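# Put the earliest-lettered box into the tote by the door

## Task

Find the box in the office whose top shows the letter earliest in the alphabet. Place that box, and no other object, inside the tote next to the door so that no part of it sticks out past the tote's rim. The robot must not fall over or be left leaning, or the task fails.

## Robot and tools

Robot: a Hello Robot Stretch 3 with one arm. It has a two-wheeled base (0.33 m long, 0.34 m wide, rounded rear) that turns about a point midway between the drive wheels, 0.05 m behind the front edge. A lift rides up a mast, and a telescoping arm reaches out to the robot's RIGHT side. The base cannot slide sideways, so to shift the gripper forward or back you drive the base. With the arm in and the wrist folded, a turn sweeps a radius of 0.28 m. An unfolded, level gripper reaches past that circle.

Frames: every position is in metres. The base frame sits on the floor between the drive wheels, with x forward, y to the left and z up. hand_pose is in this frame and marks the point where the closed fingertips meet. With all wrist joints at zero, its x axis is up, its y axis runs back along the arm toward the mast, and its z axis points to the rear. The odometry frame is the base frame as it stood when the scene began. base_odometry counts only wheel rotation, so slip is counted as travel. Heading is in radians, left positive, within ±3.142. turned_by_wheels and turned_by_imu give the turn since the previous result. If they disagree by more than 0.15 rad, believe turned_by_imu. base_tilt, in degrees, is positive when the robot leans forward or right. It carries a fixed error of up to about 4 degrees plus noise.

Tool move: one action per call. Its optional extras are "cameras" (a list drawn from head_camera, nav_camera, wrist_camera, all; left out means all, [] means none) and "blocking" (true by default, which waits until everything has stopped; false returns within about 0.5 s while motion continues).
- "base": an object with exactly one key. translate_m (-3 to 3) is a relative drive in metres, forward positive. rotate_rad (-6.4 to 6.4) is a relative turn in radians, left positive. Both are measured from where the last reported state placed the base.
- "joints": an object of absolute targets by name. lift_m runs 0 to 1.1 m. arm_m runs 0 to 0.52 m of extension. wrist_yaw_rad runs -1.345 to 4.42; 0 lines the gripper up with the arm, and positive swings it toward the front. wrist_pitch_rad runs -1.57 to 0.451; 0 is level, and negative tips the fingertips down. wrist_roll_rad runs -2.911 to 2.918; at 0 the fingers sit level, side by side. gripper_m runs -0.089 to 0.179; larger is wider. The fingertip gap is about 0.007 m below this value when nearly shut and 0.025 m below it when fully open. head_pan_rad runs -3.953 to 1.73; 0 faces forward, positive turns left, and -1.57 faces along the arm. head_tilt_rad runs -1.53 to 0.419; negative looks down. Done tolerances are ±0.004 for lift, arm and gripper, ±0.02 for yaw and roll, ±0.05 for pitch and ±0.1 for the head.
- "pace": "default" or "max". Top speeds at default/max are: translate 0.12/0.30 m/s, rotate 0.76/1.90 rad/s, lift 0.11/0.15 m/s, arm 0.14/0.40 m/s. "speeds" sets a per-motion top speed instead, by the same key names, no higher than the max. The base is capped at 0.10 m/s and 0.63 rad/s unless lift_m < 0.30, arm_m < 0.03 and wrist_yaw_rad > 2.54 all hold.
- "contact_limits": arm_m takes a number, a motor_effort percentage (1 to 100) at which the motion halts; negative effort applies when retracting. translate_m and rotate_rad take the same kind of number, checked against each wheel; without one, the base has no contact stop at all. lift_m takes {"down": n, "up": n}, each 1 to 100, measured as force beyond normal free motion. Below about 12, it may halt in free air. If omitted, it is 32–47 down and 21–36 up. Put each limit only in the same action that commands that motion.
- {"servos": "reboot"}, sent by itself, wakes servos that have shut off.
A move with no action simply reports state and images. An unknown key makes the call invalid. An out-of-range value gets it refused, and the calls that follow in that reply are then skipped. The same happens after an uncommanded stop.

wait: seconds from 0 to 10, plus optional cameras. It returns early once motion ends. stop: brakes all running motions, which then report "stopped". zoom_image: takes camera and region [x0, y0, x1, y1] in pixels from the top-left, at most 504×504. finished_scene: takes scene, the number of the current scene, and cannot be undone. The goal must already hold without the robot's help.

Results: "move" reads "done" or the worst status word. base_status and joint_status can read moving, done, off_target (resting short of the target and possibly still pushing), contact_stop (that joint goes slack until it is commanded again), time_out (after 14 s) or torque_fault. on_its_own reports things you did not command; there, "held at" is a target, not a reading. motor_effort is a percentage, with the peak of the last action in brackets. Full effort reads about 45 on wrist pitch and about 72 on wrist roll. pictures lists the image order. head_camera images arrive rotated; turn them a quarter clockwise. Turn nav_camera images a quarter counterclockwise. lidar_m gives 12 distances for 30° sectors, starting straight ahead and going counterclockwise (4th left, 7th behind, 10th right), taken in a plane 0.17 m up. "-" means nothing was seen or something is closer than 0.15 m. The robot blocks sector 5 and parts of 6, 9 and 10. wrist_depth_mm (45–1000) and head_depth_mm (280–4000) are 7×7 grids of median depths. Clear objects do not show up.

Gripping: to grasp, command a width below the object's. To let go, command at least 0.05 more than its width. Readings do not prove that anything is held. If the stall guard loosens the grip, command the same width again.

Avoid the following. Before folding the wrist (yaw to 3.0) or unfolding it, put the lift between 0.32 and 0.95, pitch at -0.4 and roll near 0. When yaw is below -0.4, keep pitch at -0.5 or lower. Pushing the arm into something solid with the gripper above about 0.45 m, or driving while the gripper is snagged on something, can tip the robot. If base_tilt shows a lean, back the gripper off. Wrist and head have no contact stop, and sustained strain causes a torque_fault that needs a reboot. Do not drop objects, release them while they are moving, slam into things or push hard. A loose object may occasionally get nudged by an outside force.

Each tool is called after "Emit:" as name([rows], argument=value, ...), one row to a line, values as JSON.

## Session

Emit:
move()

Scene clock: 0.00 s.
base_odometry: x=+0.000 y=+0.000 heading=+0.000
turned_by_wheels: +0.000
turned_by_imu: +0.000
base_tilt: forward=+1.0 right=-0.1
lidar_m: 0.80 1.67 1.61 1.34 1.00 0.97 1.01 1.40 1.53 1.06 0.79 0.77
head_depth_mm: 723 721 721 719 718 715 717 / 769 768 768 764 764 763 762 / 821 821 819 818 816 815 815 / 884 878 876 874 879 872 871 / 948 944 944 942 942 938 935 / 2044 2152 2141 2178 2210 2205 2170 / 1930 1918 1938 1945 1954 1974 1973
base_status: not commanded
joint_positions: lift_m=+0.444 arm_m=+0.002 wrist_yaw_rad=+3.097 wrist_pitch_rad=-0.467 wrist_roll_rad=+0.000 gripper_m=+0.037 head_pan_rad=+0.000 head_tilt_rad=-0.002
joint_status: not commanded
measured_speeds: all 0
motor_effort: left_wheel=-0.3 right_wheel=+1.7 lift_m=+27.5 arm_m=-9.1 wrist_yaw_rad=+0.9 wrist_pitch_rad=+2.5 wrist_roll_rad=+0.7 gripper_m=-0.2 head_pan_rad=+0.6 head_tilt_rad=+6.0
hand_pose: x=-0.0114 y=+0.0710 z=+0.4454 quat_wxyz=(+0.179, +0.691, +0.148, +0.684) (m; base frame)
wrist_depth_mm: - - 146 - - - - / - - 158 - - - - / - - 172 - - - - / - 920 190 - - - - / 809 785 204 798 813 819 789 / 676 667 128 638 654 695 687 / 581 593 283 580 571 592 588
pictures: head_camera (sideways), nav_camera (sideways), wrist_camera
Images, in order (width x height): head_camera 896x504, nav_camera 672x504, wrist_camera 644x364.

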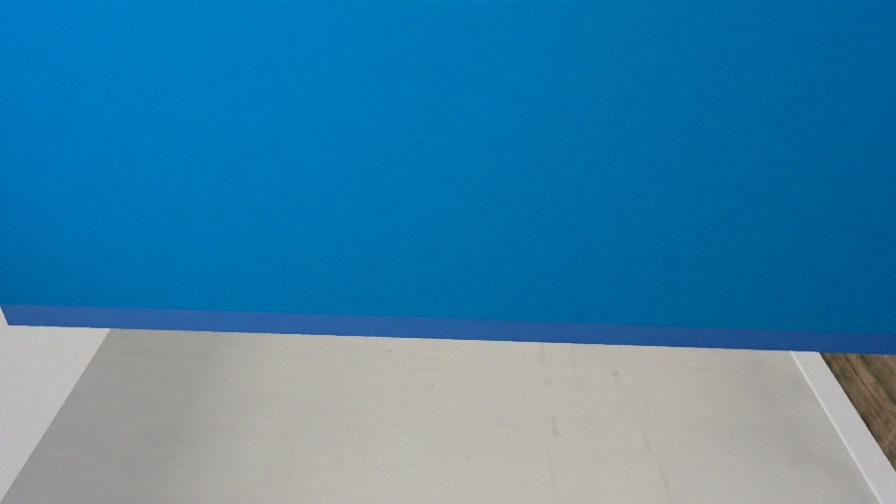

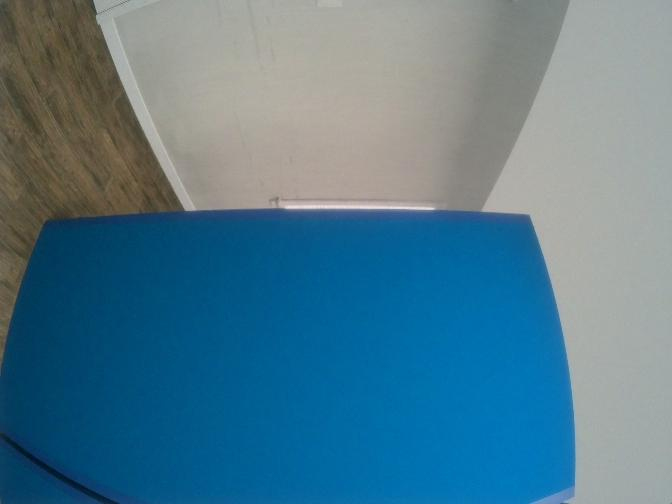

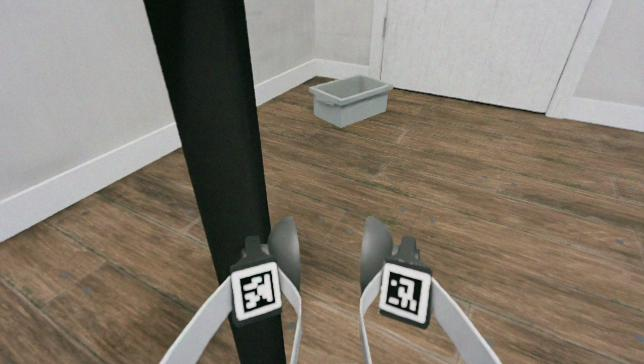

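Emit:
move(joints={"head_pan_rad": 1.57, "head_tilt_rad": -0.5}, pace="max", cameras=["head_camera", "nav_camera"])

Emit:
move(joints={"head_pan_rad": 0.6, "head_tilt_rad": -0.5}, pace="max", cameras=["head_camera", "nav_camera"])

Emit:
move(joints={"head_pan_rad": -0.6, "head_tilt_rad": -0.5}, pace="max", cameras=["head_camera", "nav_camera"])

Emit:
move(joints={"head_pan_rad": -1.57, "head_tilt_rad": -0.5}, pace="max", cameras=["head_camera", "nav_camera"])

Emit:
move(joints={"head_pan_rad": -2.6, "head_tilt_rad": -0.5}, pace="max", cameras=["head_camera", "nav_camera"])

Emit:
move(joints={"head_pan_rad": -3.7, "head_tilt_rad": -0.5}, pace="max", cameras=["head_camera", "nav_camera"])

Scene clock: 10.13 s.
move: done
base_odometry: x=+0.000 y=+0.000 heading=+0.000
turned_by_wheels: +0.000
turned_by_imu: +0.001
base_tilt: forward=+0.9 right=-0.1
lidar_m: 0.80 1.68 1.61 1.34 1.00 0.97 1.01 1.40 1.53 1.06 0.79 0.76
head_depth_mm: 1433 1529 1629 1749 1888 1613 1349 / 1525 1628 1756 1886 1961 1604 1336 / 1547 1704 1854 2037 2019 1581 1341 / 1383 1506 1642 1833 1899 1600 1341 / 1235 1325 1444 1567 1736 1597 1334 / 1117 1191 1279 1383 1513 1551 1341 / 1009 1081 1153 1232 1344 1475 -
base_status: not commanded
joint_positions: lift_m=+0.444 arm_m=+0.002 wrist_yaw_rad=+3.097 wrist_pitch_rad=-0.467 wrist_roll_rad=+0.000 gripper_m=+0.037 head_pan_rad=+1.605 head_tilt_rad=-0.499
joint_status: all done
measured_speeds: all 0
motor_effort: left_wheel=-0.4(0.6) right_wheel=+2.4(2.6) lift_m=+29.9(30.2) arm_m=-20.3(20.5) wrist_yaw_rad=+0.8(1.2) wrist_pitch_rad=+2.5(2.7) wrist_roll_rad=+0.8(0.9) gripper_m=-0.3(1.0) head_pan_rad=-1.3(4.9) head_tilt_rad=-3.1(6.2)
hand_pose: x=-0.0114 y=+0.0710 z=+0.4454 quat_wxyz=(+0.179, +0.691, +0.148, +0.684) (m; base frame)
wrist_depth_mm: - - 146 - - - - / - - 158 - - - - / - - 172 - - - - / - 973 189 - - - - / 796 800 205 804 810 815 795 / 671 689 127 638 654 685 677 / 577 600 283 590 572 591 593
pictures: head_camera (sideways), nav_camera (sideways)
Images, in order (width x height): head_camera 896x504, nav_camera 672x504.

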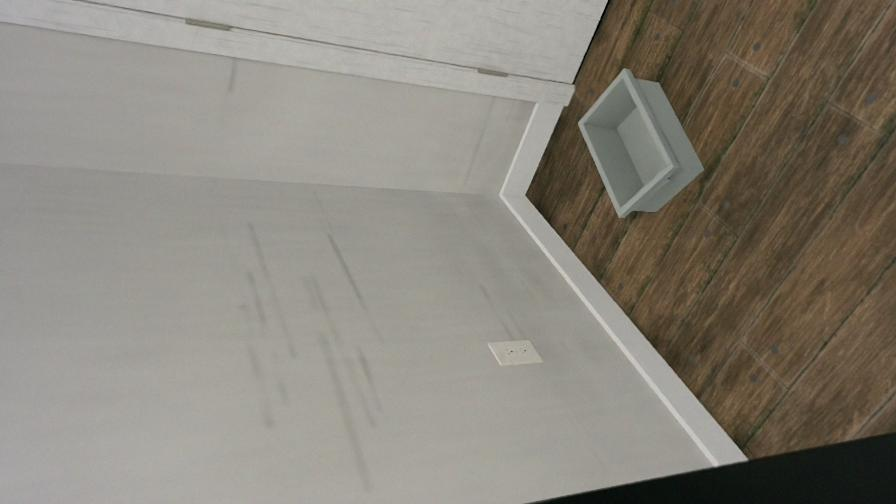

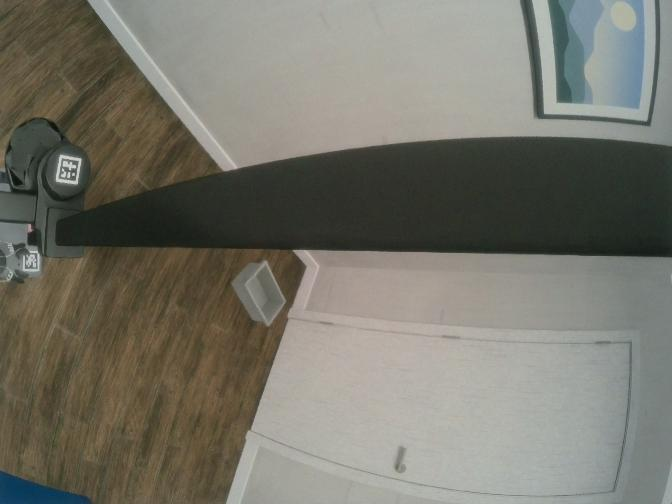

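Scene clock: 11.07 s.
move: done
base_odometry: x=+0.000 y=+0.000 heading=+0.000
turned_by_wheels: +0.000
turned_by_imu: +0.000
base_tilt: forward=+0.8 right=-0.2
lidar_m: 0.80 1.67 1.61 1.34 1.00 0.96 1.01 1.41 1.53 1.06 0.79 0.76
head_depth_mm: 1657 1799 1990 2262 2002 1606 1334 / 1583 1734 1923 2123 1985 1601 1349 / 1536 1669 1840 2045 2005 1612 1337 / 1482 1599 1768 1956 1991 1592 1340 / 1433 1549 1696 1847 1963 1608 1351 / 1375 1484 1604 1755 1898 1587 1324 / 1337 1431 1540 1678 1856 1596 1325
base_status: not commanded
joint_positions: lift_m=+0.444 arm_m=+0.002 wrist_yaw_rad=+3.097 wrist_pitch_rad=-0.467 wrist_roll_rad=+0.000 gripper_m=+0.037 head_pan_rad=+0.597 head_tilt_rad=-0.500
joint_status: all done
measured_speeds: all 0
motor_effort: left_wheel=-0.4(0.6) right_wheel=+2.1(2.7) lift_m=+30.8(30.8) arm_m=-20.6(20.7) wrist_yaw_rad=+0.4(1.4) wrist_pitch_rad=+2.5(2.8) wrist_roll_rad=+0.8(1.0) gripper_m=+0.0(1.2) head_pan_rad=-2.8(5.3) head_tilt_rad=-2.5(4.2)
hand_pose: x=-0.0114 y=+0.0710 z=+0.4454 quat_wxyz=(+0.179, +0.691, +0.148, +0.684) (m; base frame)
wrist_depth_mm: - - 146 - - - - / - - 158 - - - - / - - 172 - - - - / - 933 189 - - - - / 800 794 204 794 799 803 801 / 677 674 128 639 656 681 674 / 591 608 283 583 575 584 587
pictures: head_camera (sideways), nav_camera (sideways)
Images, in order (width x height): head_camera 896x504, nav_camera 672x504.

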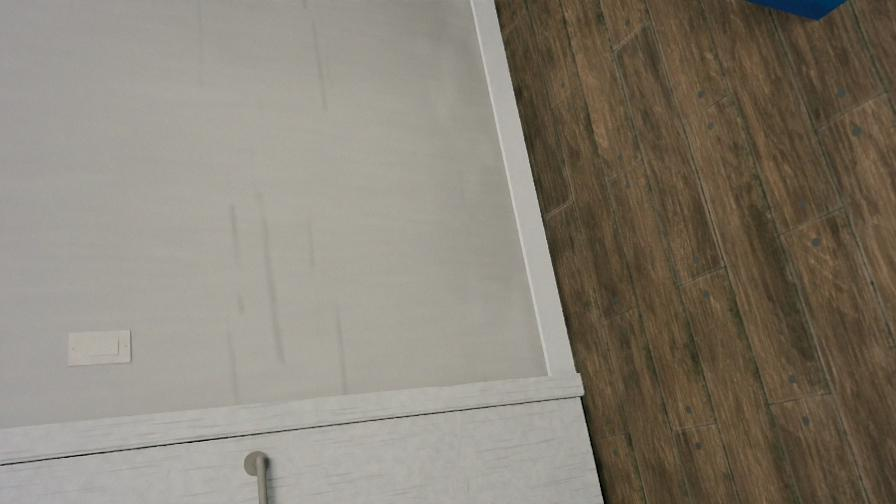

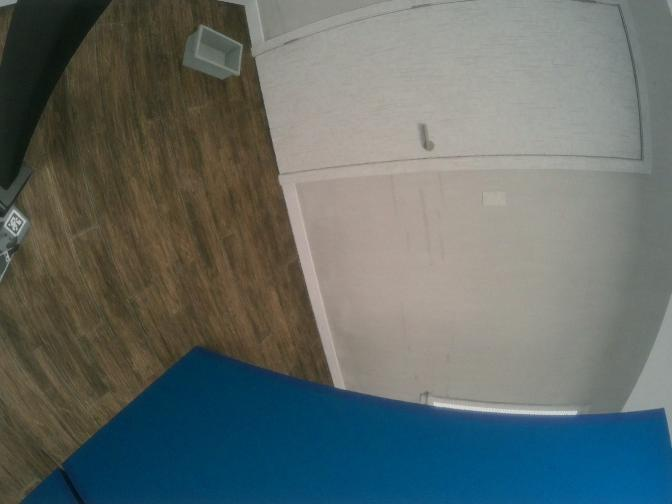

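Scene clock: 12.03 s.
move: done
base_odometry: x=+0.000 y=+0.000 heading=+0.000
turned_by_wheels: +0.000
turned_by_imu: +0.000
base_tilt: forward=+0.9 right=-0.2
lidar_m: 0.80 1.67 1.61 1.34 1.00 0.97 1.01 1.40 1.53 1.06 0.79 0.77
head_depth_mm: 628 690 762 836 918 1039 1200 / 628 679 742 821 919 1054 1197 / 625 678 740 819 914 1036 1193 / 622 679 742 821 914 1032 1192 / 625 675 741 813 913 1026 1177 / 622 675 740 815 912 1026 1174 / 621 674 737 812 902 1026 1179
base_status: not commanded
joint_positions: lift_m=+0.444 arm_m=+0.002 wrist_yaw_rad=+3.097 wrist_pitch_rad=-0.467 wrist_roll_rad=+0.000 gripper_m=+0.037 head_pan_rad=-0.631 head_tilt_rad=-0.500
joint_status: all done
measured_speeds: all 0
motor_effort: left_wheel=-0.4(0.6) right_wheel=+2.1(2.7) lift_m=+30.3(30.9) arm_m=-20.2(20.7) wrist_yaw_rad=+0.8(1.2) wrist_pitch_rad=+2.5(2.8) wrist_roll_rad=+0.9(1.1) gripper_m=+0.1(1.0) head_pan_rad=+0.8(4.8) head_tilt_rad=-1.6(5.1)
hand_pose: x=-0.0114 y=+0.0710 z=+0.4454 quat_wxyz=(+0.179, +0.691, +0.148, +0.684) (m; base frame)
wrist_depth_mm: - - 147 - - - - / - - 158 - - - - / - - 173 - - - - / - 924 190 - - - - / 786 797 205 813 795 809 803 / 664 671 127 640 660 670 683 / 580 596 284 591 579 589 587
pictures: head_camera (sideways), nav_camera (sideways)
Images, in order (width x height): head_camera 896x504, nav_camera 672x504.

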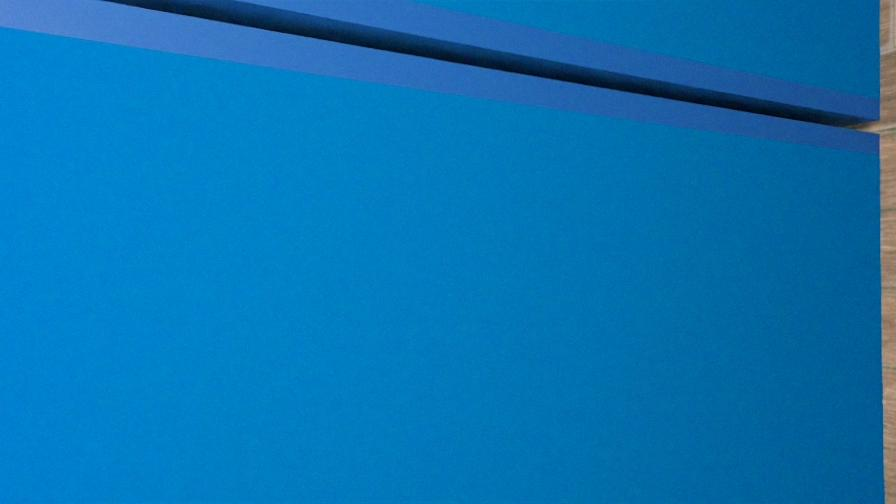

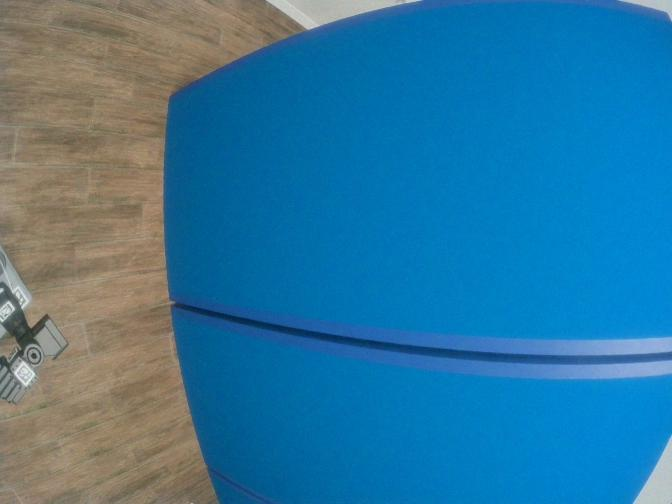

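Scene clock: 12.93 s.
move: done
base_odometry: x=+0.000 y=+0.000 heading=+0.000
turned_by_wheels: +0.000
turned_by_imu: +0.000
base_tilt: forward=+0.9 right=-0.1
lidar_m: 0.80 1.67 1.60 1.34 1.00 0.97 1.01 1.40 1.53 1.06 0.79 0.76
head_depth_mm: 1855 1948 1777 2277 1988 1607 1344 / 1667 1836 1950 2278 1976 1601 1335 / 1380 1536 1686 1943 1995 1598 1340 / 1181 1292 1438 1593 1766 1594 1341 / 1044 1117 1212 1328 1460 1543 1339 / 928 993 1069 1147 1247 1371 1326 / 837 890 949 1011 1092 1171 1270
base_status: not commanded
joint_positions: lift_m=+0.444 arm_m=+0.002 wrist_yaw_rad=+3.097 wrist_pitch_rad=-0.467 wrist_roll_rad=+0.000 gripper_m=+0.037 head_pan_rad=-1.608 head_tilt_rad=-0.500
joint_status: all done
measured_speeds: all 0
motor_effort: left_wheel=-0.4(0.6) right_wheel=+2.1(2.8) lift_m=+30.4(30.7) arm_m=-20.3(20.8) wrist_yaw_rad=+0.8(1.2) wrist_pitch_rad=+2.4(2.7) wrist_roll_rad=+0.8(1.1) gripper_m=+0.1(1.2) head_pan_rad=+1.0(4.2) head_tilt_rad=-2.0(3.9)
hand_pose: x=-0.0114 y=+0.0710 z=+0.4454 quat_wxyz=(+0.179, +0.691, +0.148, +0.684) (m; base frame)
wrist_depth_mm: - - 147 - - - - / - - 158 - - - - / - - 172 - - - - / - 938 189 - - - - / 798 793 203 811 795 792 812 / 684 683 128 637 653 682 679 / 583 601 284 581 580 586 588
pictures: head_camera (sideways), nav_camera (sideways)
Images, in order (width x height): head_camera 896x504, nav_camera 672x504.

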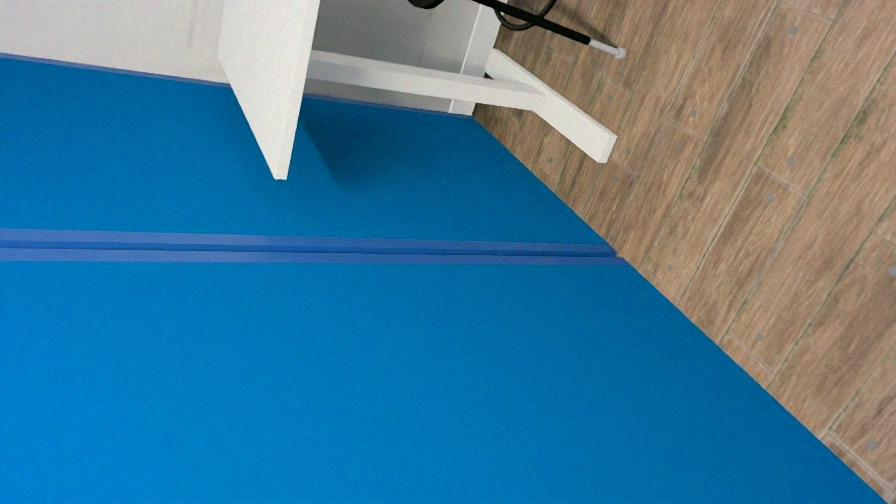

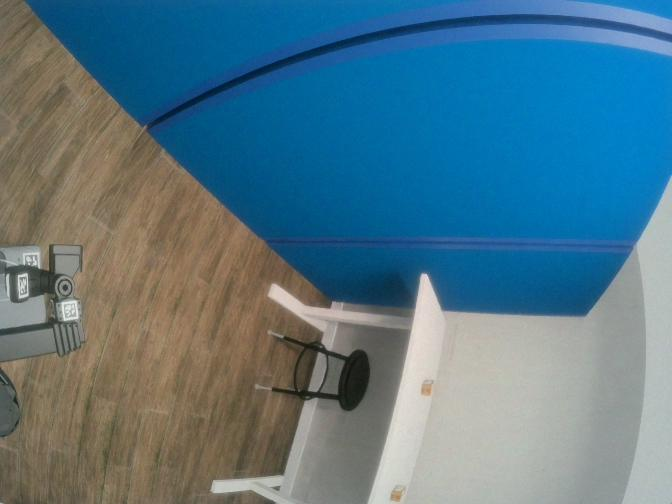

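Scene clock: 13.83 s.
move: done
base_odometry: x=+0.000 y=+0.000 heading=+0.000
turned_by_wheels: +0.000
turned_by_imu: +0.000
base_tilt: forward=+0.9 right=-0.2
lidar_m: 0.80 1.68 1.61 1.34 0.99 0.97 1.01 1.40 1.54 1.06 0.79 0.76
head_depth_mm: 1212 1270 1328 1406 1497 1528 1350 / 1363 1449 1528 1620 1739 1588 1343 / 1583 1681 1795 1932 1944 1606 1344 / 1889 1957 2129 2374 1983 1603 1339 / 1968 2081 1912 2355 2002 1590 1330 / 1888 1999 2220 2363 1992 1595 1343 / 1809 1900 2112 2281 1986 1597 1339
base_status: not commanded
joint_positions: lift_m=+0.444 arm_m=+0.002 wrist_yaw_rad=+3.097 wrist_pitch_rad=-0.467 wrist_roll_rad=+0.000 gripper_m=+0.037 head_pan_rad=-2.642 head_tilt_rad=-0.500
joint_status: all done
measured_speeds: all 0
motor_effort: left_wheel=-0.5(0.6) right_wheel=+2.3(2.7) lift_m=+30.3(30.6) arm_m=-20.1(20.6) wrist_yaw_rad=+0.9(1.1) wrist_pitch_rad=+2.3(2.8) wrist_roll_rad=+0.8(1.1) gripper_m=-1.0(1.0) head_pan_rad=+2.1(5.6) head_tilt_rad=-2.7(5.2)
hand_pose: x=-0.0114 y=+0.0710 z=+0.4454 quat_wxyz=(+0.179, +0.691, +0.148, +0.684) (m; base frame)
wrist_depth_mm: - - 146 - - - - / - - 158 - - - - / - - 172 - - - - / - 947 190 - - - - / 791 795 205 798 800 799 792 / 692 682 127 640 654 674 677 / 576 602 283 579 578 580 588
pictures: head_camera (sideways), nav_camera (sideways)
Images, in order (width x height): head_camera 896x504, nav_camera 672x504.

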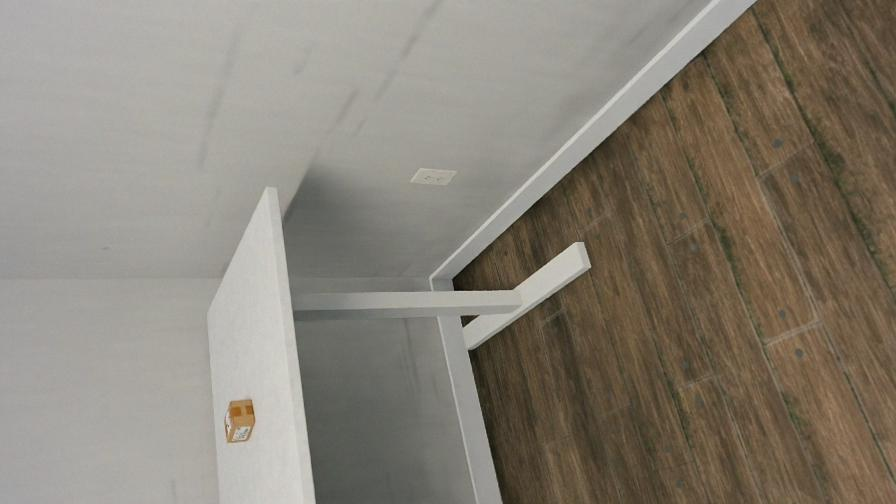

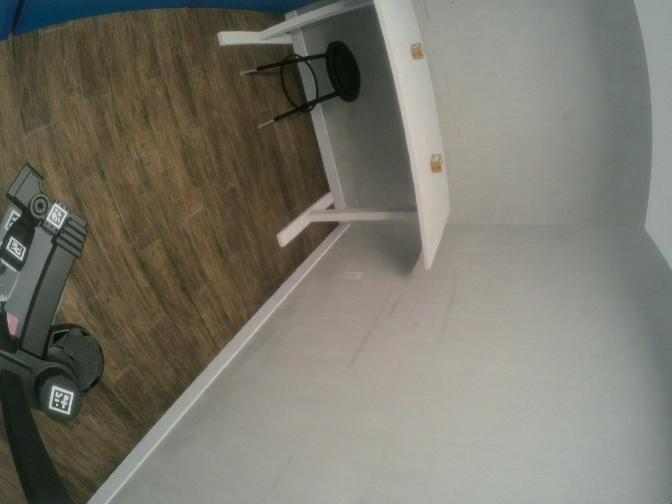

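Scene clock: 14.77 s.
move: done
base_odometry: x=+0.000 y=+0.000 heading=+0.000
turned_by_wheels: +0.000
turned_by_imu: +0.000
base_tilt: forward=+1.0 right=-0.2
lidar_m: 0.80 1.67 1.60 1.34 1.00 0.97 1.01 1.40 1.53 1.06 0.79 0.76
head_depth_mm: 808 878 958 1058 1176 1340 1376 / 811 879 962 1060 1174 1336 1340 / 812 878 963 1066 1191 1335 1336 / 814 883 964 1062 1189 1346 1338 / 811 881 968 1065 1186 1338 1333 / 816 883 963 1066 1187 1339 1340 / 816 885 971 1066 1192 1344 1335
base_status: not commanded
joint_positions: lift_m=+0.444 arm_m=+0.002 wrist_yaw_rad=+3.097 wrist_pitch_rad=-0.467 wrist_roll_rad=+0.000 gripper_m=+0.037 head_pan_rad=-3.745 head_tilt_rad=-0.500
joint_status: all done
measured_speeds: all 0
motor_effort: left_wheel=-0.5(0.7) right_wheel=+1.6(2.7) lift_m=+30.3(30.7) arm_m=-20.1(20.4) wrist_yaw_rad=+0.9(1.1) wrist_pitch_rad=+2.2(2.7) wrist_roll_rad=+1.0(1.1) gripper_m=-0.2(1.4) head_pan_rad=+2.8(5.0) head_tilt_rad=-2.7(4.1)
hand_pose: x=-0.0114 y=+0.0710 z=+0.4454 quat_wxyz=(+0.179, +0.691, +0.148, +0.684) (m; base frame)
wrist_depth_mm: - - 147 - - - - / - - 158 - - - - / - - 173 - - - - / - 916 190 - - - - / 798 803 204 791 793 796 805 / 690 684 128 635 667 669 667 / 586 603 282 586 565 596 590
pictures: head_camera (sideways), nav_camera (sideways)
Images, in order (width x height): head_camera 896x504, nav_camera 672x504.

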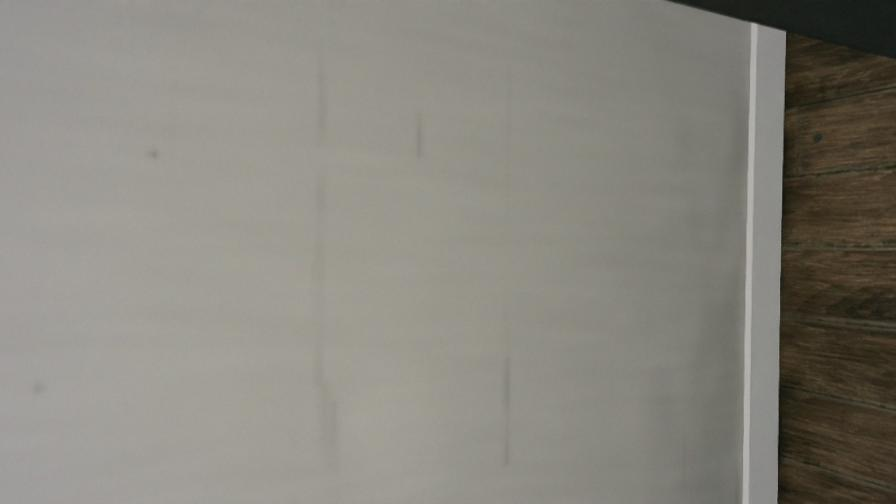

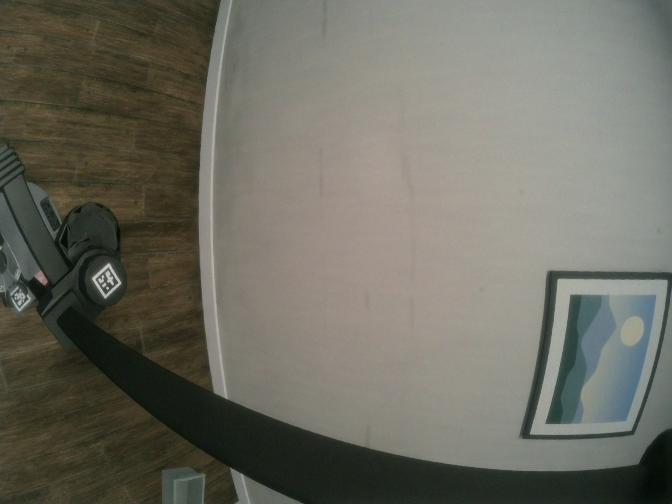

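Emit:
move(joints={"head_pan_rad": -2.25, "head_tilt_rad": -0.3}, pace="max", cameras=["head_camera", "nav_camera"])

Emit:
zoom_image(camera="head_camera", region=[200, 0, 600, 504])

Scene clock: 41.73 s.
move: done
base_odometry: x=+0.000 y=+0.000 heading=+0.000
turned_by_wheels: +0.000
turned_by_imu: +0.001
base_tilt: forward=+1.1 right=-0.1
lidar_m: 0.80 1.67 1.60 1.34 1.00 0.96 1.01 1.40 1.53 1.06 0.79 0.76
head_depth_mm: 1871 1968 2072 1791 2297 1975 1595 / 1885 1967 2066 1740 2366 1997 1587 / 1885 1978 2083 1758 2350 1991 1568 / 1874 1951 2068 1731 2335 1974 1571 / 1886 1962 2061 1721 1829 1910 1556 / 1854 1956 2064 1703 2292 1903 1555 / 1858 1955 2017 1761 2255 1893 1551
base_status: not commanded
joint_positions: lift_m=+0.444 arm_m=+0.002 wrist_yaw_rad=+3.097 wrist_pitch_rad=-0.467 wrist_roll_rad=+0.000 gripper_m=+0.037 head_pan_rad=-2.215 head_tilt_rad=-0.303
joint_status: all done
measured_speeds: all 0
motor_effort: left_wheel=-0.4(0.6) right_wheel=+2.5(2.6) lift_m=+29.9(30.4) arm_m=-19.4(20.1) wrist_yaw_rad=+0.6(1.2) wrist_pitch_rad=+2.6(2.8) wrist_roll_rad=+0.8(1.1) gripper_m=-0.7(0.9) head_pan_rad=-0.8(5.3) head_tilt_rad=+3.5(5.8)
hand_pose: x=-0.0114 y=+0.0710 z=+0.4454 quat_wxyz=(+0.179, +0.691, +0.148, +0.684) (m; base frame)
wrist_depth_mm: - - 146 - - - - / - - 159 - - - - / - - 172 - - - - / - 934 191 - - - - / 796 811 204 796 793 823 791 / 678 681 128 643 658 690 670 / 579 598 281 591 574 587 588
pictures: head_camera (sideways), nav_camera (sideways)
Images, in order (width x height): head_camera 896x504, nav_camera 672x504.

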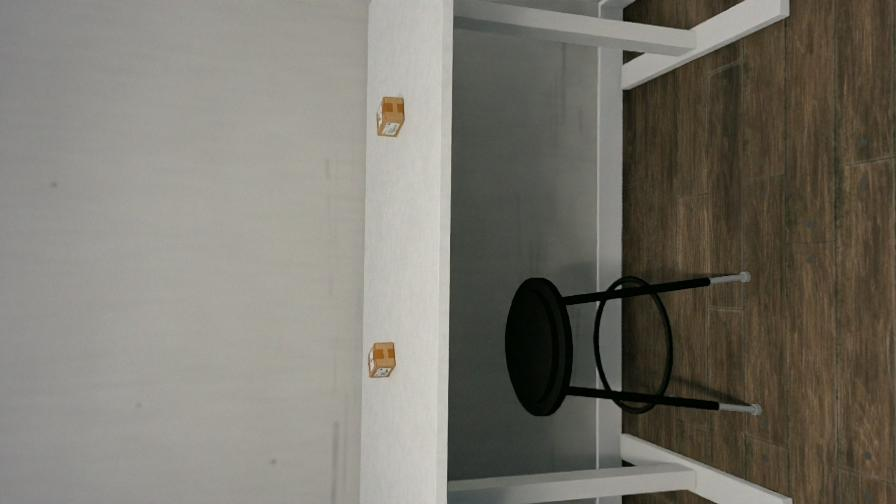

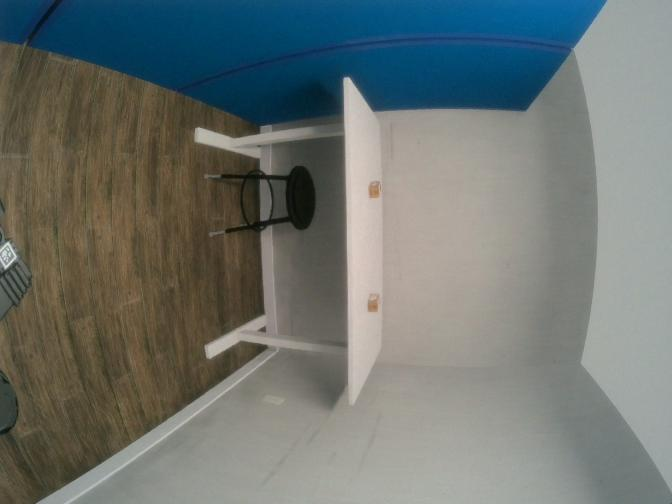

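Scaled by 1.000.

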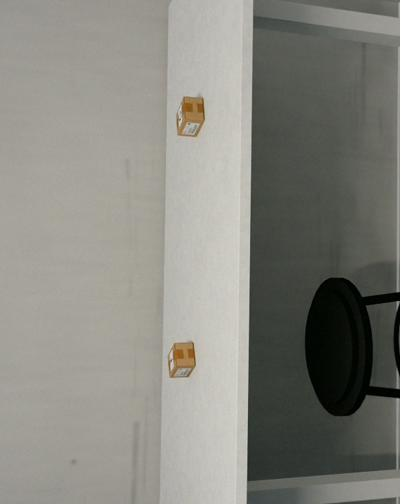

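Emit:
zoom_image(camera="head_camera", region=[365, 80, 425, 150])

Emit:
zoom_image(camera="head_camera", region=[355, 330, 415, 390])

Scaled by 7.200 from the camera's 896x504 image, which has a finer 1280x720 frame.

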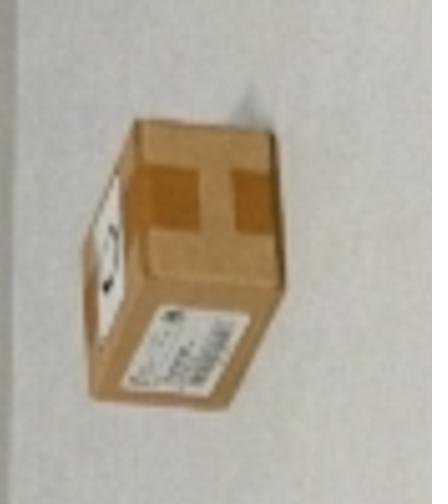

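Scaled by 8.400 from the camera's 896x504 image, which has a finer 1280x720 frame.

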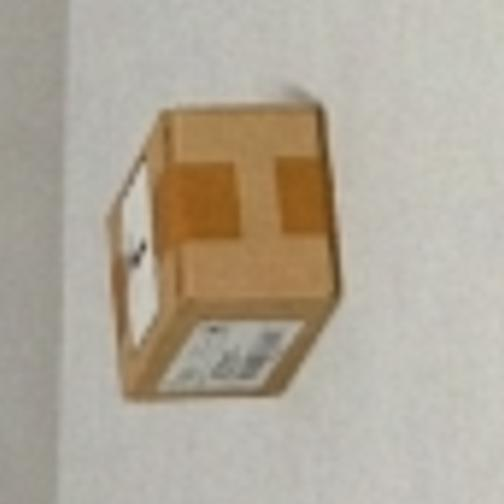

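Emit:
move(base={"rotate_rad": 0.925}, joints={"lift_m": 0.28, "head_pan_rad": 0.0, "head_tilt_rad": -0.45}, cameras=["nav_camera", "head_camera"])

Scene clock: 83.60 s.
move: done
base_odometry: x=+0.000 y=+0.000 heading=+0.924
turned_by_wheels: +0.924
turned_by_imu: +0.922
base_tilt: forward=+0.8 right=-0.2
lidar_m: 1.61 1.54 1.04 0.96 0.98 1.24 1.86 1.23 0.82 0.76 0.78 0.99
head_depth_mm: 1383 1491 1626 1782 1927 1704 1391 / 1393 1481 1610 1772 1913 1686 1388 / 1365 1471 1591 1760 1912 1681 1384 / 1353 1471 1599 1730 1920 1679 1372 / 1354 1459 1581 1744 1902 1673 1375 / 1365 1460 1586 1710 1878 1664 1397 / 1346 1460 1586 1719 1876 1616 1378
base_status: done
joint_positions: lift_m=+0.280 arm_m=+0.002 wrist_yaw_rad=+3.097 wrist_pitch_rad=-0.468 wrist_roll_rad=+0.000 gripper_m=+0.037 head_pan_rad=+0.015 head_tilt_rad=-0.449
joint_status: all done
measured_speeds: translate_m=+0.000 rotate_rad=+0.000 lift_m=+0.000 arm_m=+0.000 wrist_yaw_rad=+0.000 wrist_pitch_rad=+0.000 wrist_roll_rad=+0.000 head_pan_rad=-0.024 head_tilt_rad=+0.000
motor_effort: left_wheel=-10.4(15.4) right_wheel=+11.0(14.0) lift_m=+20.5(26.2) arm_m=-20.0(20.7) wrist_yaw_rad=+0.7(1.5) wrist_pitch_rad=+2.5(2.9) wrist_roll_rad=+0.9(1.1) gripper_m=-0.3(1.5) head_pan_rad=-4.6(5.4) head_tilt_rad=-2.2(5.2)
hand_pose: x=-0.0114 y=+0.0709 z=+0.2816 quat_wxyz=(+0.180, +0.691, +0.149, +0.684) (m; base frame)
wrist_depth_mm: - - 143 - - - - / - - 156 - - - - / 875 864 172 915 894 895 903 / 704 706 189 711 708 708 698 / 576 580 205 580 579 577 576 / 494 488 127 280 473 486 486 / 263 267 254 259 266 422 420
pictures: head_camera (sideways), nav_camera (sideways)
Images, in order (width x height): head_camera 896x504, nav_camera 672x504.

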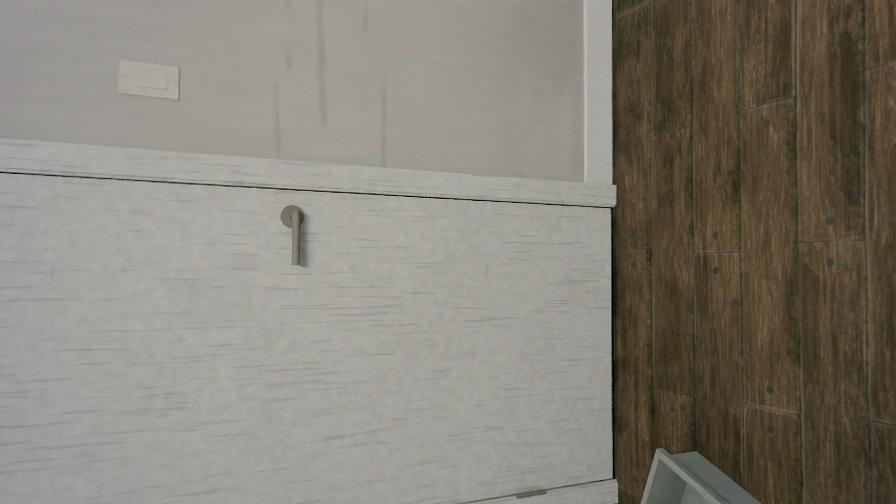

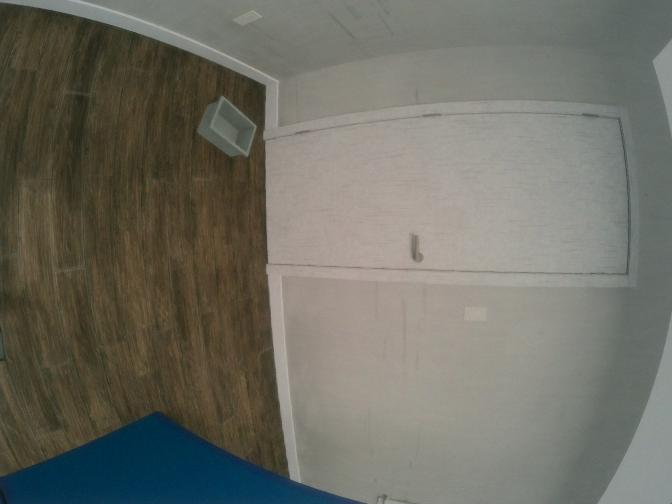

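Emit:
move(base={"translate_m": 1.08}, joints={"head_pan_rad": -1.57, "head_tilt_rad": -0.4}, speeds={"translate_m": 0.2}, cameras=["nav_camera", "head_camera"])

Scene clock: 97.47 s.
move: done
base_odometry: x=+0.650 y=+0.862 heading=+0.924
turned_by_wheels: +0.000
turned_by_imu: +0.001
base_tilt: forward=+0.9 right=+0.0
lidar_m: 0.54 0.55 0.70 1.08 1.10 1.39 2.60 1.04 0.77 1.12 0.90 0.60
head_depth_mm: 3298 3407 3606 1108 1114 1114 1117 / 3200 3410 3735 3289 2336 1731 1399 / 3168 3384 3568 3292 2301 1786 1454 / 3208 3420 3737 3260 2296 1763 1427 / 3208 3392 3680 3228 2274 1760 1420 / 3123 3287 3510 3041 2270 1763 1434 / 2135 2136 2103 2134 2080 1752 1431
base_status: done
joint_positions: lift_m=+0.280 arm_m=+0.002 wrist_yaw_rad=+3.097 wrist_pitch_rad=-0.468 wrist_roll_rad=+0.000 gripper_m=+0.037 head_pan_rad=-1.570 head_tilt_rad=-0.400
joint_status: all done
measured_speeds: all 0
motor_effort: left_wheel=+1.2(12.0) right_wheel=+9.3(19.6) lift_m=+21.7(21.9) arm_m=-17.8(19.7) wrist_yaw_rad=+0.9(1.5) wrist_pitch_rad=+2.5(3.0) wrist_roll_rad=+0.8(1.1) gripper_m=+0.3(1.5) head_pan_rad=+3.3(4.9) head_tilt_rad=+3.5(6.2)
hand_pose: x=-0.0114 y=+0.0709 z=+0.2816 quat_wxyz=(+0.180, +0.691, +0.149, +0.684) (m; base frame)
wrist_depth_mm: - - 145 - - 705 - / - - 158 - - 772 - / 920 833 172 - 866 822 - / 715 716 189 707 708 700 583 / 573 585 205 571 570 583 550 / 484 486 128 280 470 481 490 / 265 265 251 261 265 422 419
pictures: head_camera (sideways), nav_camera (sideways)
Images, in order (width x height): head_camera 896x504, nav_camera 672x504.

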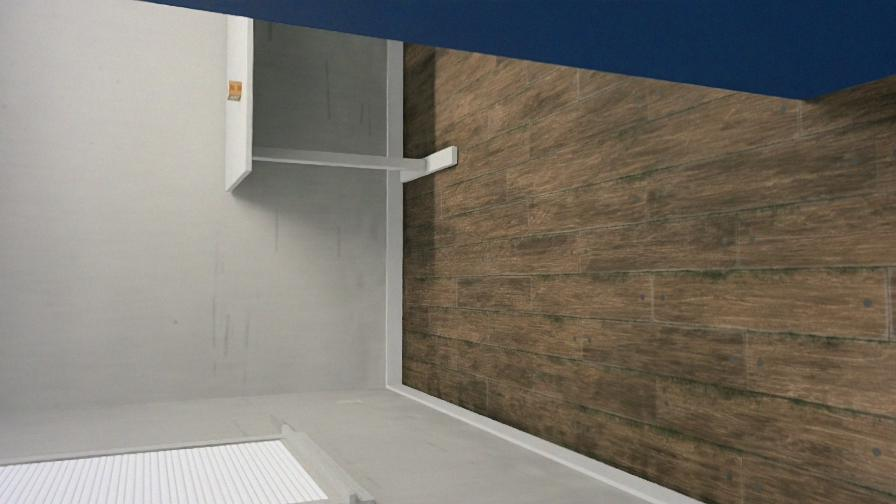

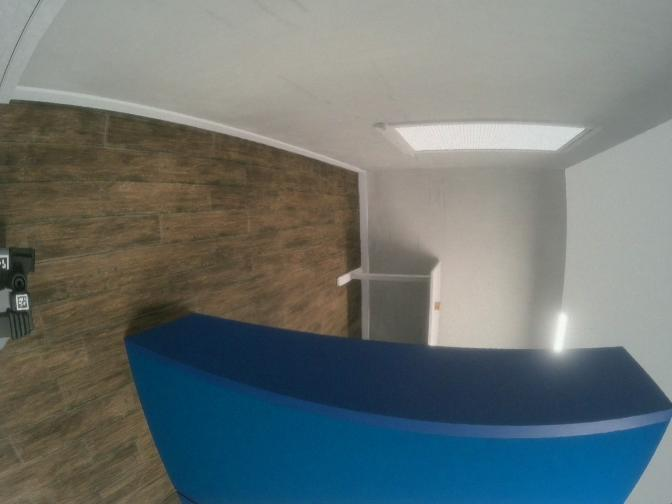

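Emit:
zoom_image(camera="head_camera", region=[205, 60, 265, 120])

Scaled by 8.400 from the camera's 896x504 image, which has a finer 1280x720 frame.

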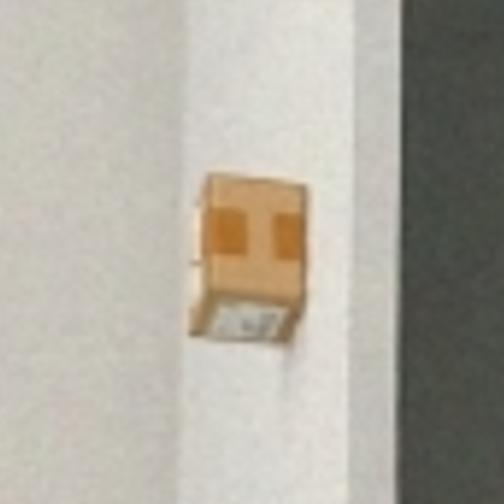

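Emit:
move(base={"rotate_rad": -1.545}, joints={"head_pan_rad": 0.0, "head_tilt_rad": -0.4}, cameras=["nav_camera"])

Scene clock: 122.60 s.
move: done
base_odometry: x=+0.650 y=+0.862 heading=-0.620
turned_by_wheels: -1.544
turned_by_imu: -1.539
base_tilt: forward=+0.9 right=-0.2
lidar_m: 2.93 0.86 0.60 0.54 0.55 0.72 1.08 1.11 1.44 2.58 0.99 0.76
head_depth_mm: 3169 3320 3655 3114 1237 1222 1212 / 3250 3368 3624 3270 2302 1763 1453 / 3153 3423 3675 3313 2288 1787 1429 / 3132 3381 3669 3221 2307 1794 1428 / 3209 3397 3658 3240 2300 1762 1434 / 2670 2749 2781 2774 2282 1751 1429 / 1797 1799 1819 1849 1894 1690 1434
base_status: done
joint_positions: lift_m=+0.280 arm_m=+0.002 wrist_yaw_rad=+3.097 wrist_pitch_rad=-0.468 wrist_roll_rad=+0.000 gripper_m=+0.037 head_pan_rad=+0.006 head_tilt_rad=-0.400
joint_status: all done
measured_speeds: all 0
motor_effort: left_wheel=+11.6(15.6) right_wheel=-9.9(14.2) lift_m=+22.3(22.6) arm_m=-19.7(20.8) wrist_yaw_rad=+0.9(1.2) wrist_pitch_rad=+2.2(3.0) wrist_roll_rad=+0.7(1.1) gripper_m=-0.9(1.3) head_pan_rad=-2.4(4.9) head_tilt_rad=+2.5(5.1)
hand_pose: x=-0.0114 y=+0.0709 z=+0.2816 quat_wxyz=(+0.180, +0.691, +0.149, +0.684) (m; base frame)
wrist_depth_mm: - - 143 524 - - - / - - 156 572 - - - / - - 171 632 - - - / - - 189 665 681 675 705 / 568 577 205 575 575 575 576 / 486 487 128 280 474 485 489 / 266 266 253 259 268 417 420
pictures: nav_camera (sideways)
Images, in order (width x height): nav_camera 672x504.

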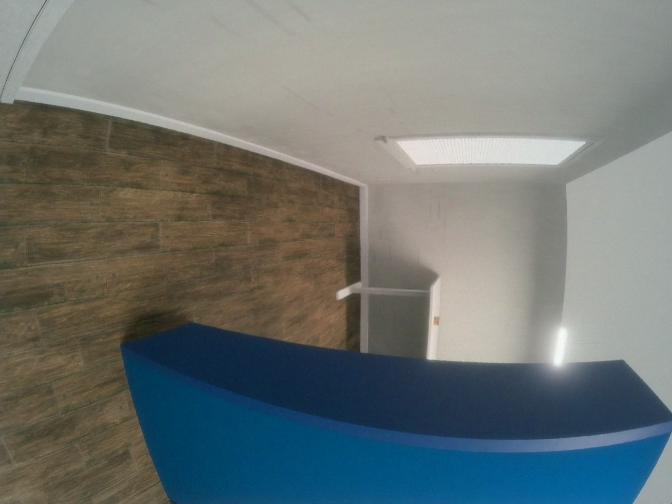

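Emit:
move(base={"translate_m": 1.3}, joints={"head_pan_rad": -1.0, "head_tilt_rad": -0.4}, speeds={"translate_m": 0.2}, cameras=["nav_camera", "head_camera"])

Scene clock: 135.13 s.
move: done
base_odometry: x=+1.709 y=+0.107 heading=-0.620
turned_by_wheels: +0.000
turned_by_imu: +0.000
base_tilt: forward=+0.9 right=-0.1
lidar_m: 1.99 1.00 0.69 0.65 0.67 0.86 1.96 0.48 0.36 1.20 2.96 2.53
head_depth_mm: 2715 2879 2914 3147 2327 1781 1456 / 2835 3006 3108 3309 2316 1780 1448 / 3012 3211 3400 3143 2311 1775 1448 / 3176 3368 3640 3308 2260 1758 1457 / 3354 3505 3732 3242 2296 1747 1441 / 3054 3252 3328 3232 2241 1755 1428 / 2708 2795 2836 2840 2279 1754 1430
base_status: done
joint_positions: lift_m=+0.280 arm_m=+0.002 wrist_yaw_rad=+3.097 wrist_pitch_rad=-0.468 wrist_roll_rad=+0.000 gripper_m=+0.037 head_pan_rad=-1.000 head_tilt_rad=-0.400
joint_status: all done
measured_speeds: all 0
motor_effort: left_wheel=+8.6(19.3) right_wheel=+1.4(8.2) lift_m=+23.5(23.8) arm_m=-16.8(19.6) wrist_yaw_rad=+0.9(1.4) wrist_pitch_rad=+2.8(3.1) wrist_roll_rad=+0.9(1.2) gripper_m=+0.3(1.6) head_pan_rad=+3.1(5.0) head_tilt_rad=+0.7(4.8)
hand_pose: x=-0.0114 y=+0.0709 z=+0.2816 quat_wxyz=(+0.180, +0.691, +0.149, +0.684) (m; base frame)
wrist_depth_mm: - - 143 - - - - / - - 155 - - - - / - - 171 - - - - / 678 671 189 697 700 710 697 / 580 569 205 581 571 565 575 / 486 483 127 282 476 484 483 / 265 267 254 259 268 420 418
pictures: head_camera (sideways), nav_camera (sideways)
Images, in order (width x height): head_camera 896x504, nav_camera 672x504.

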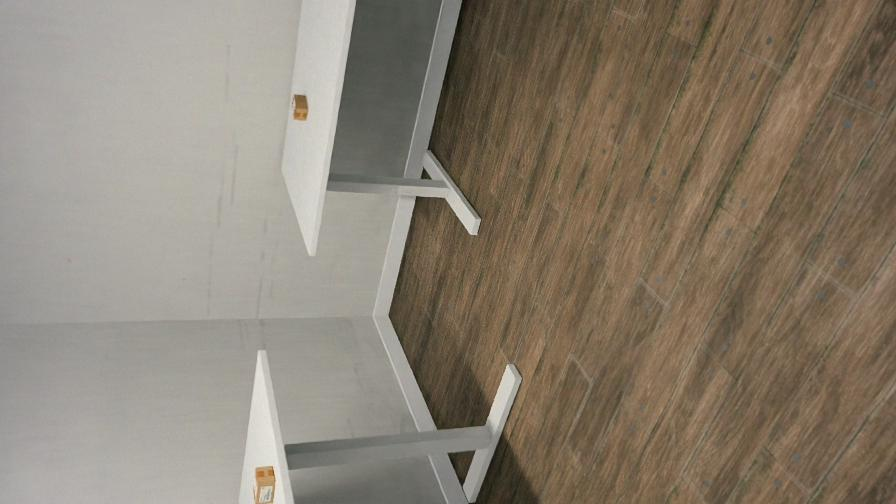

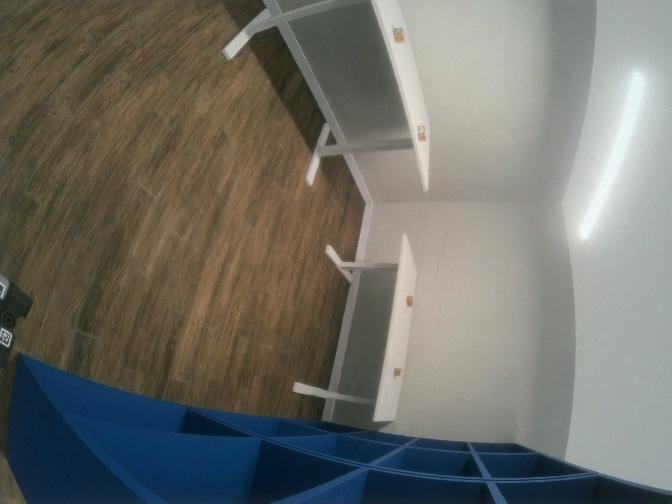

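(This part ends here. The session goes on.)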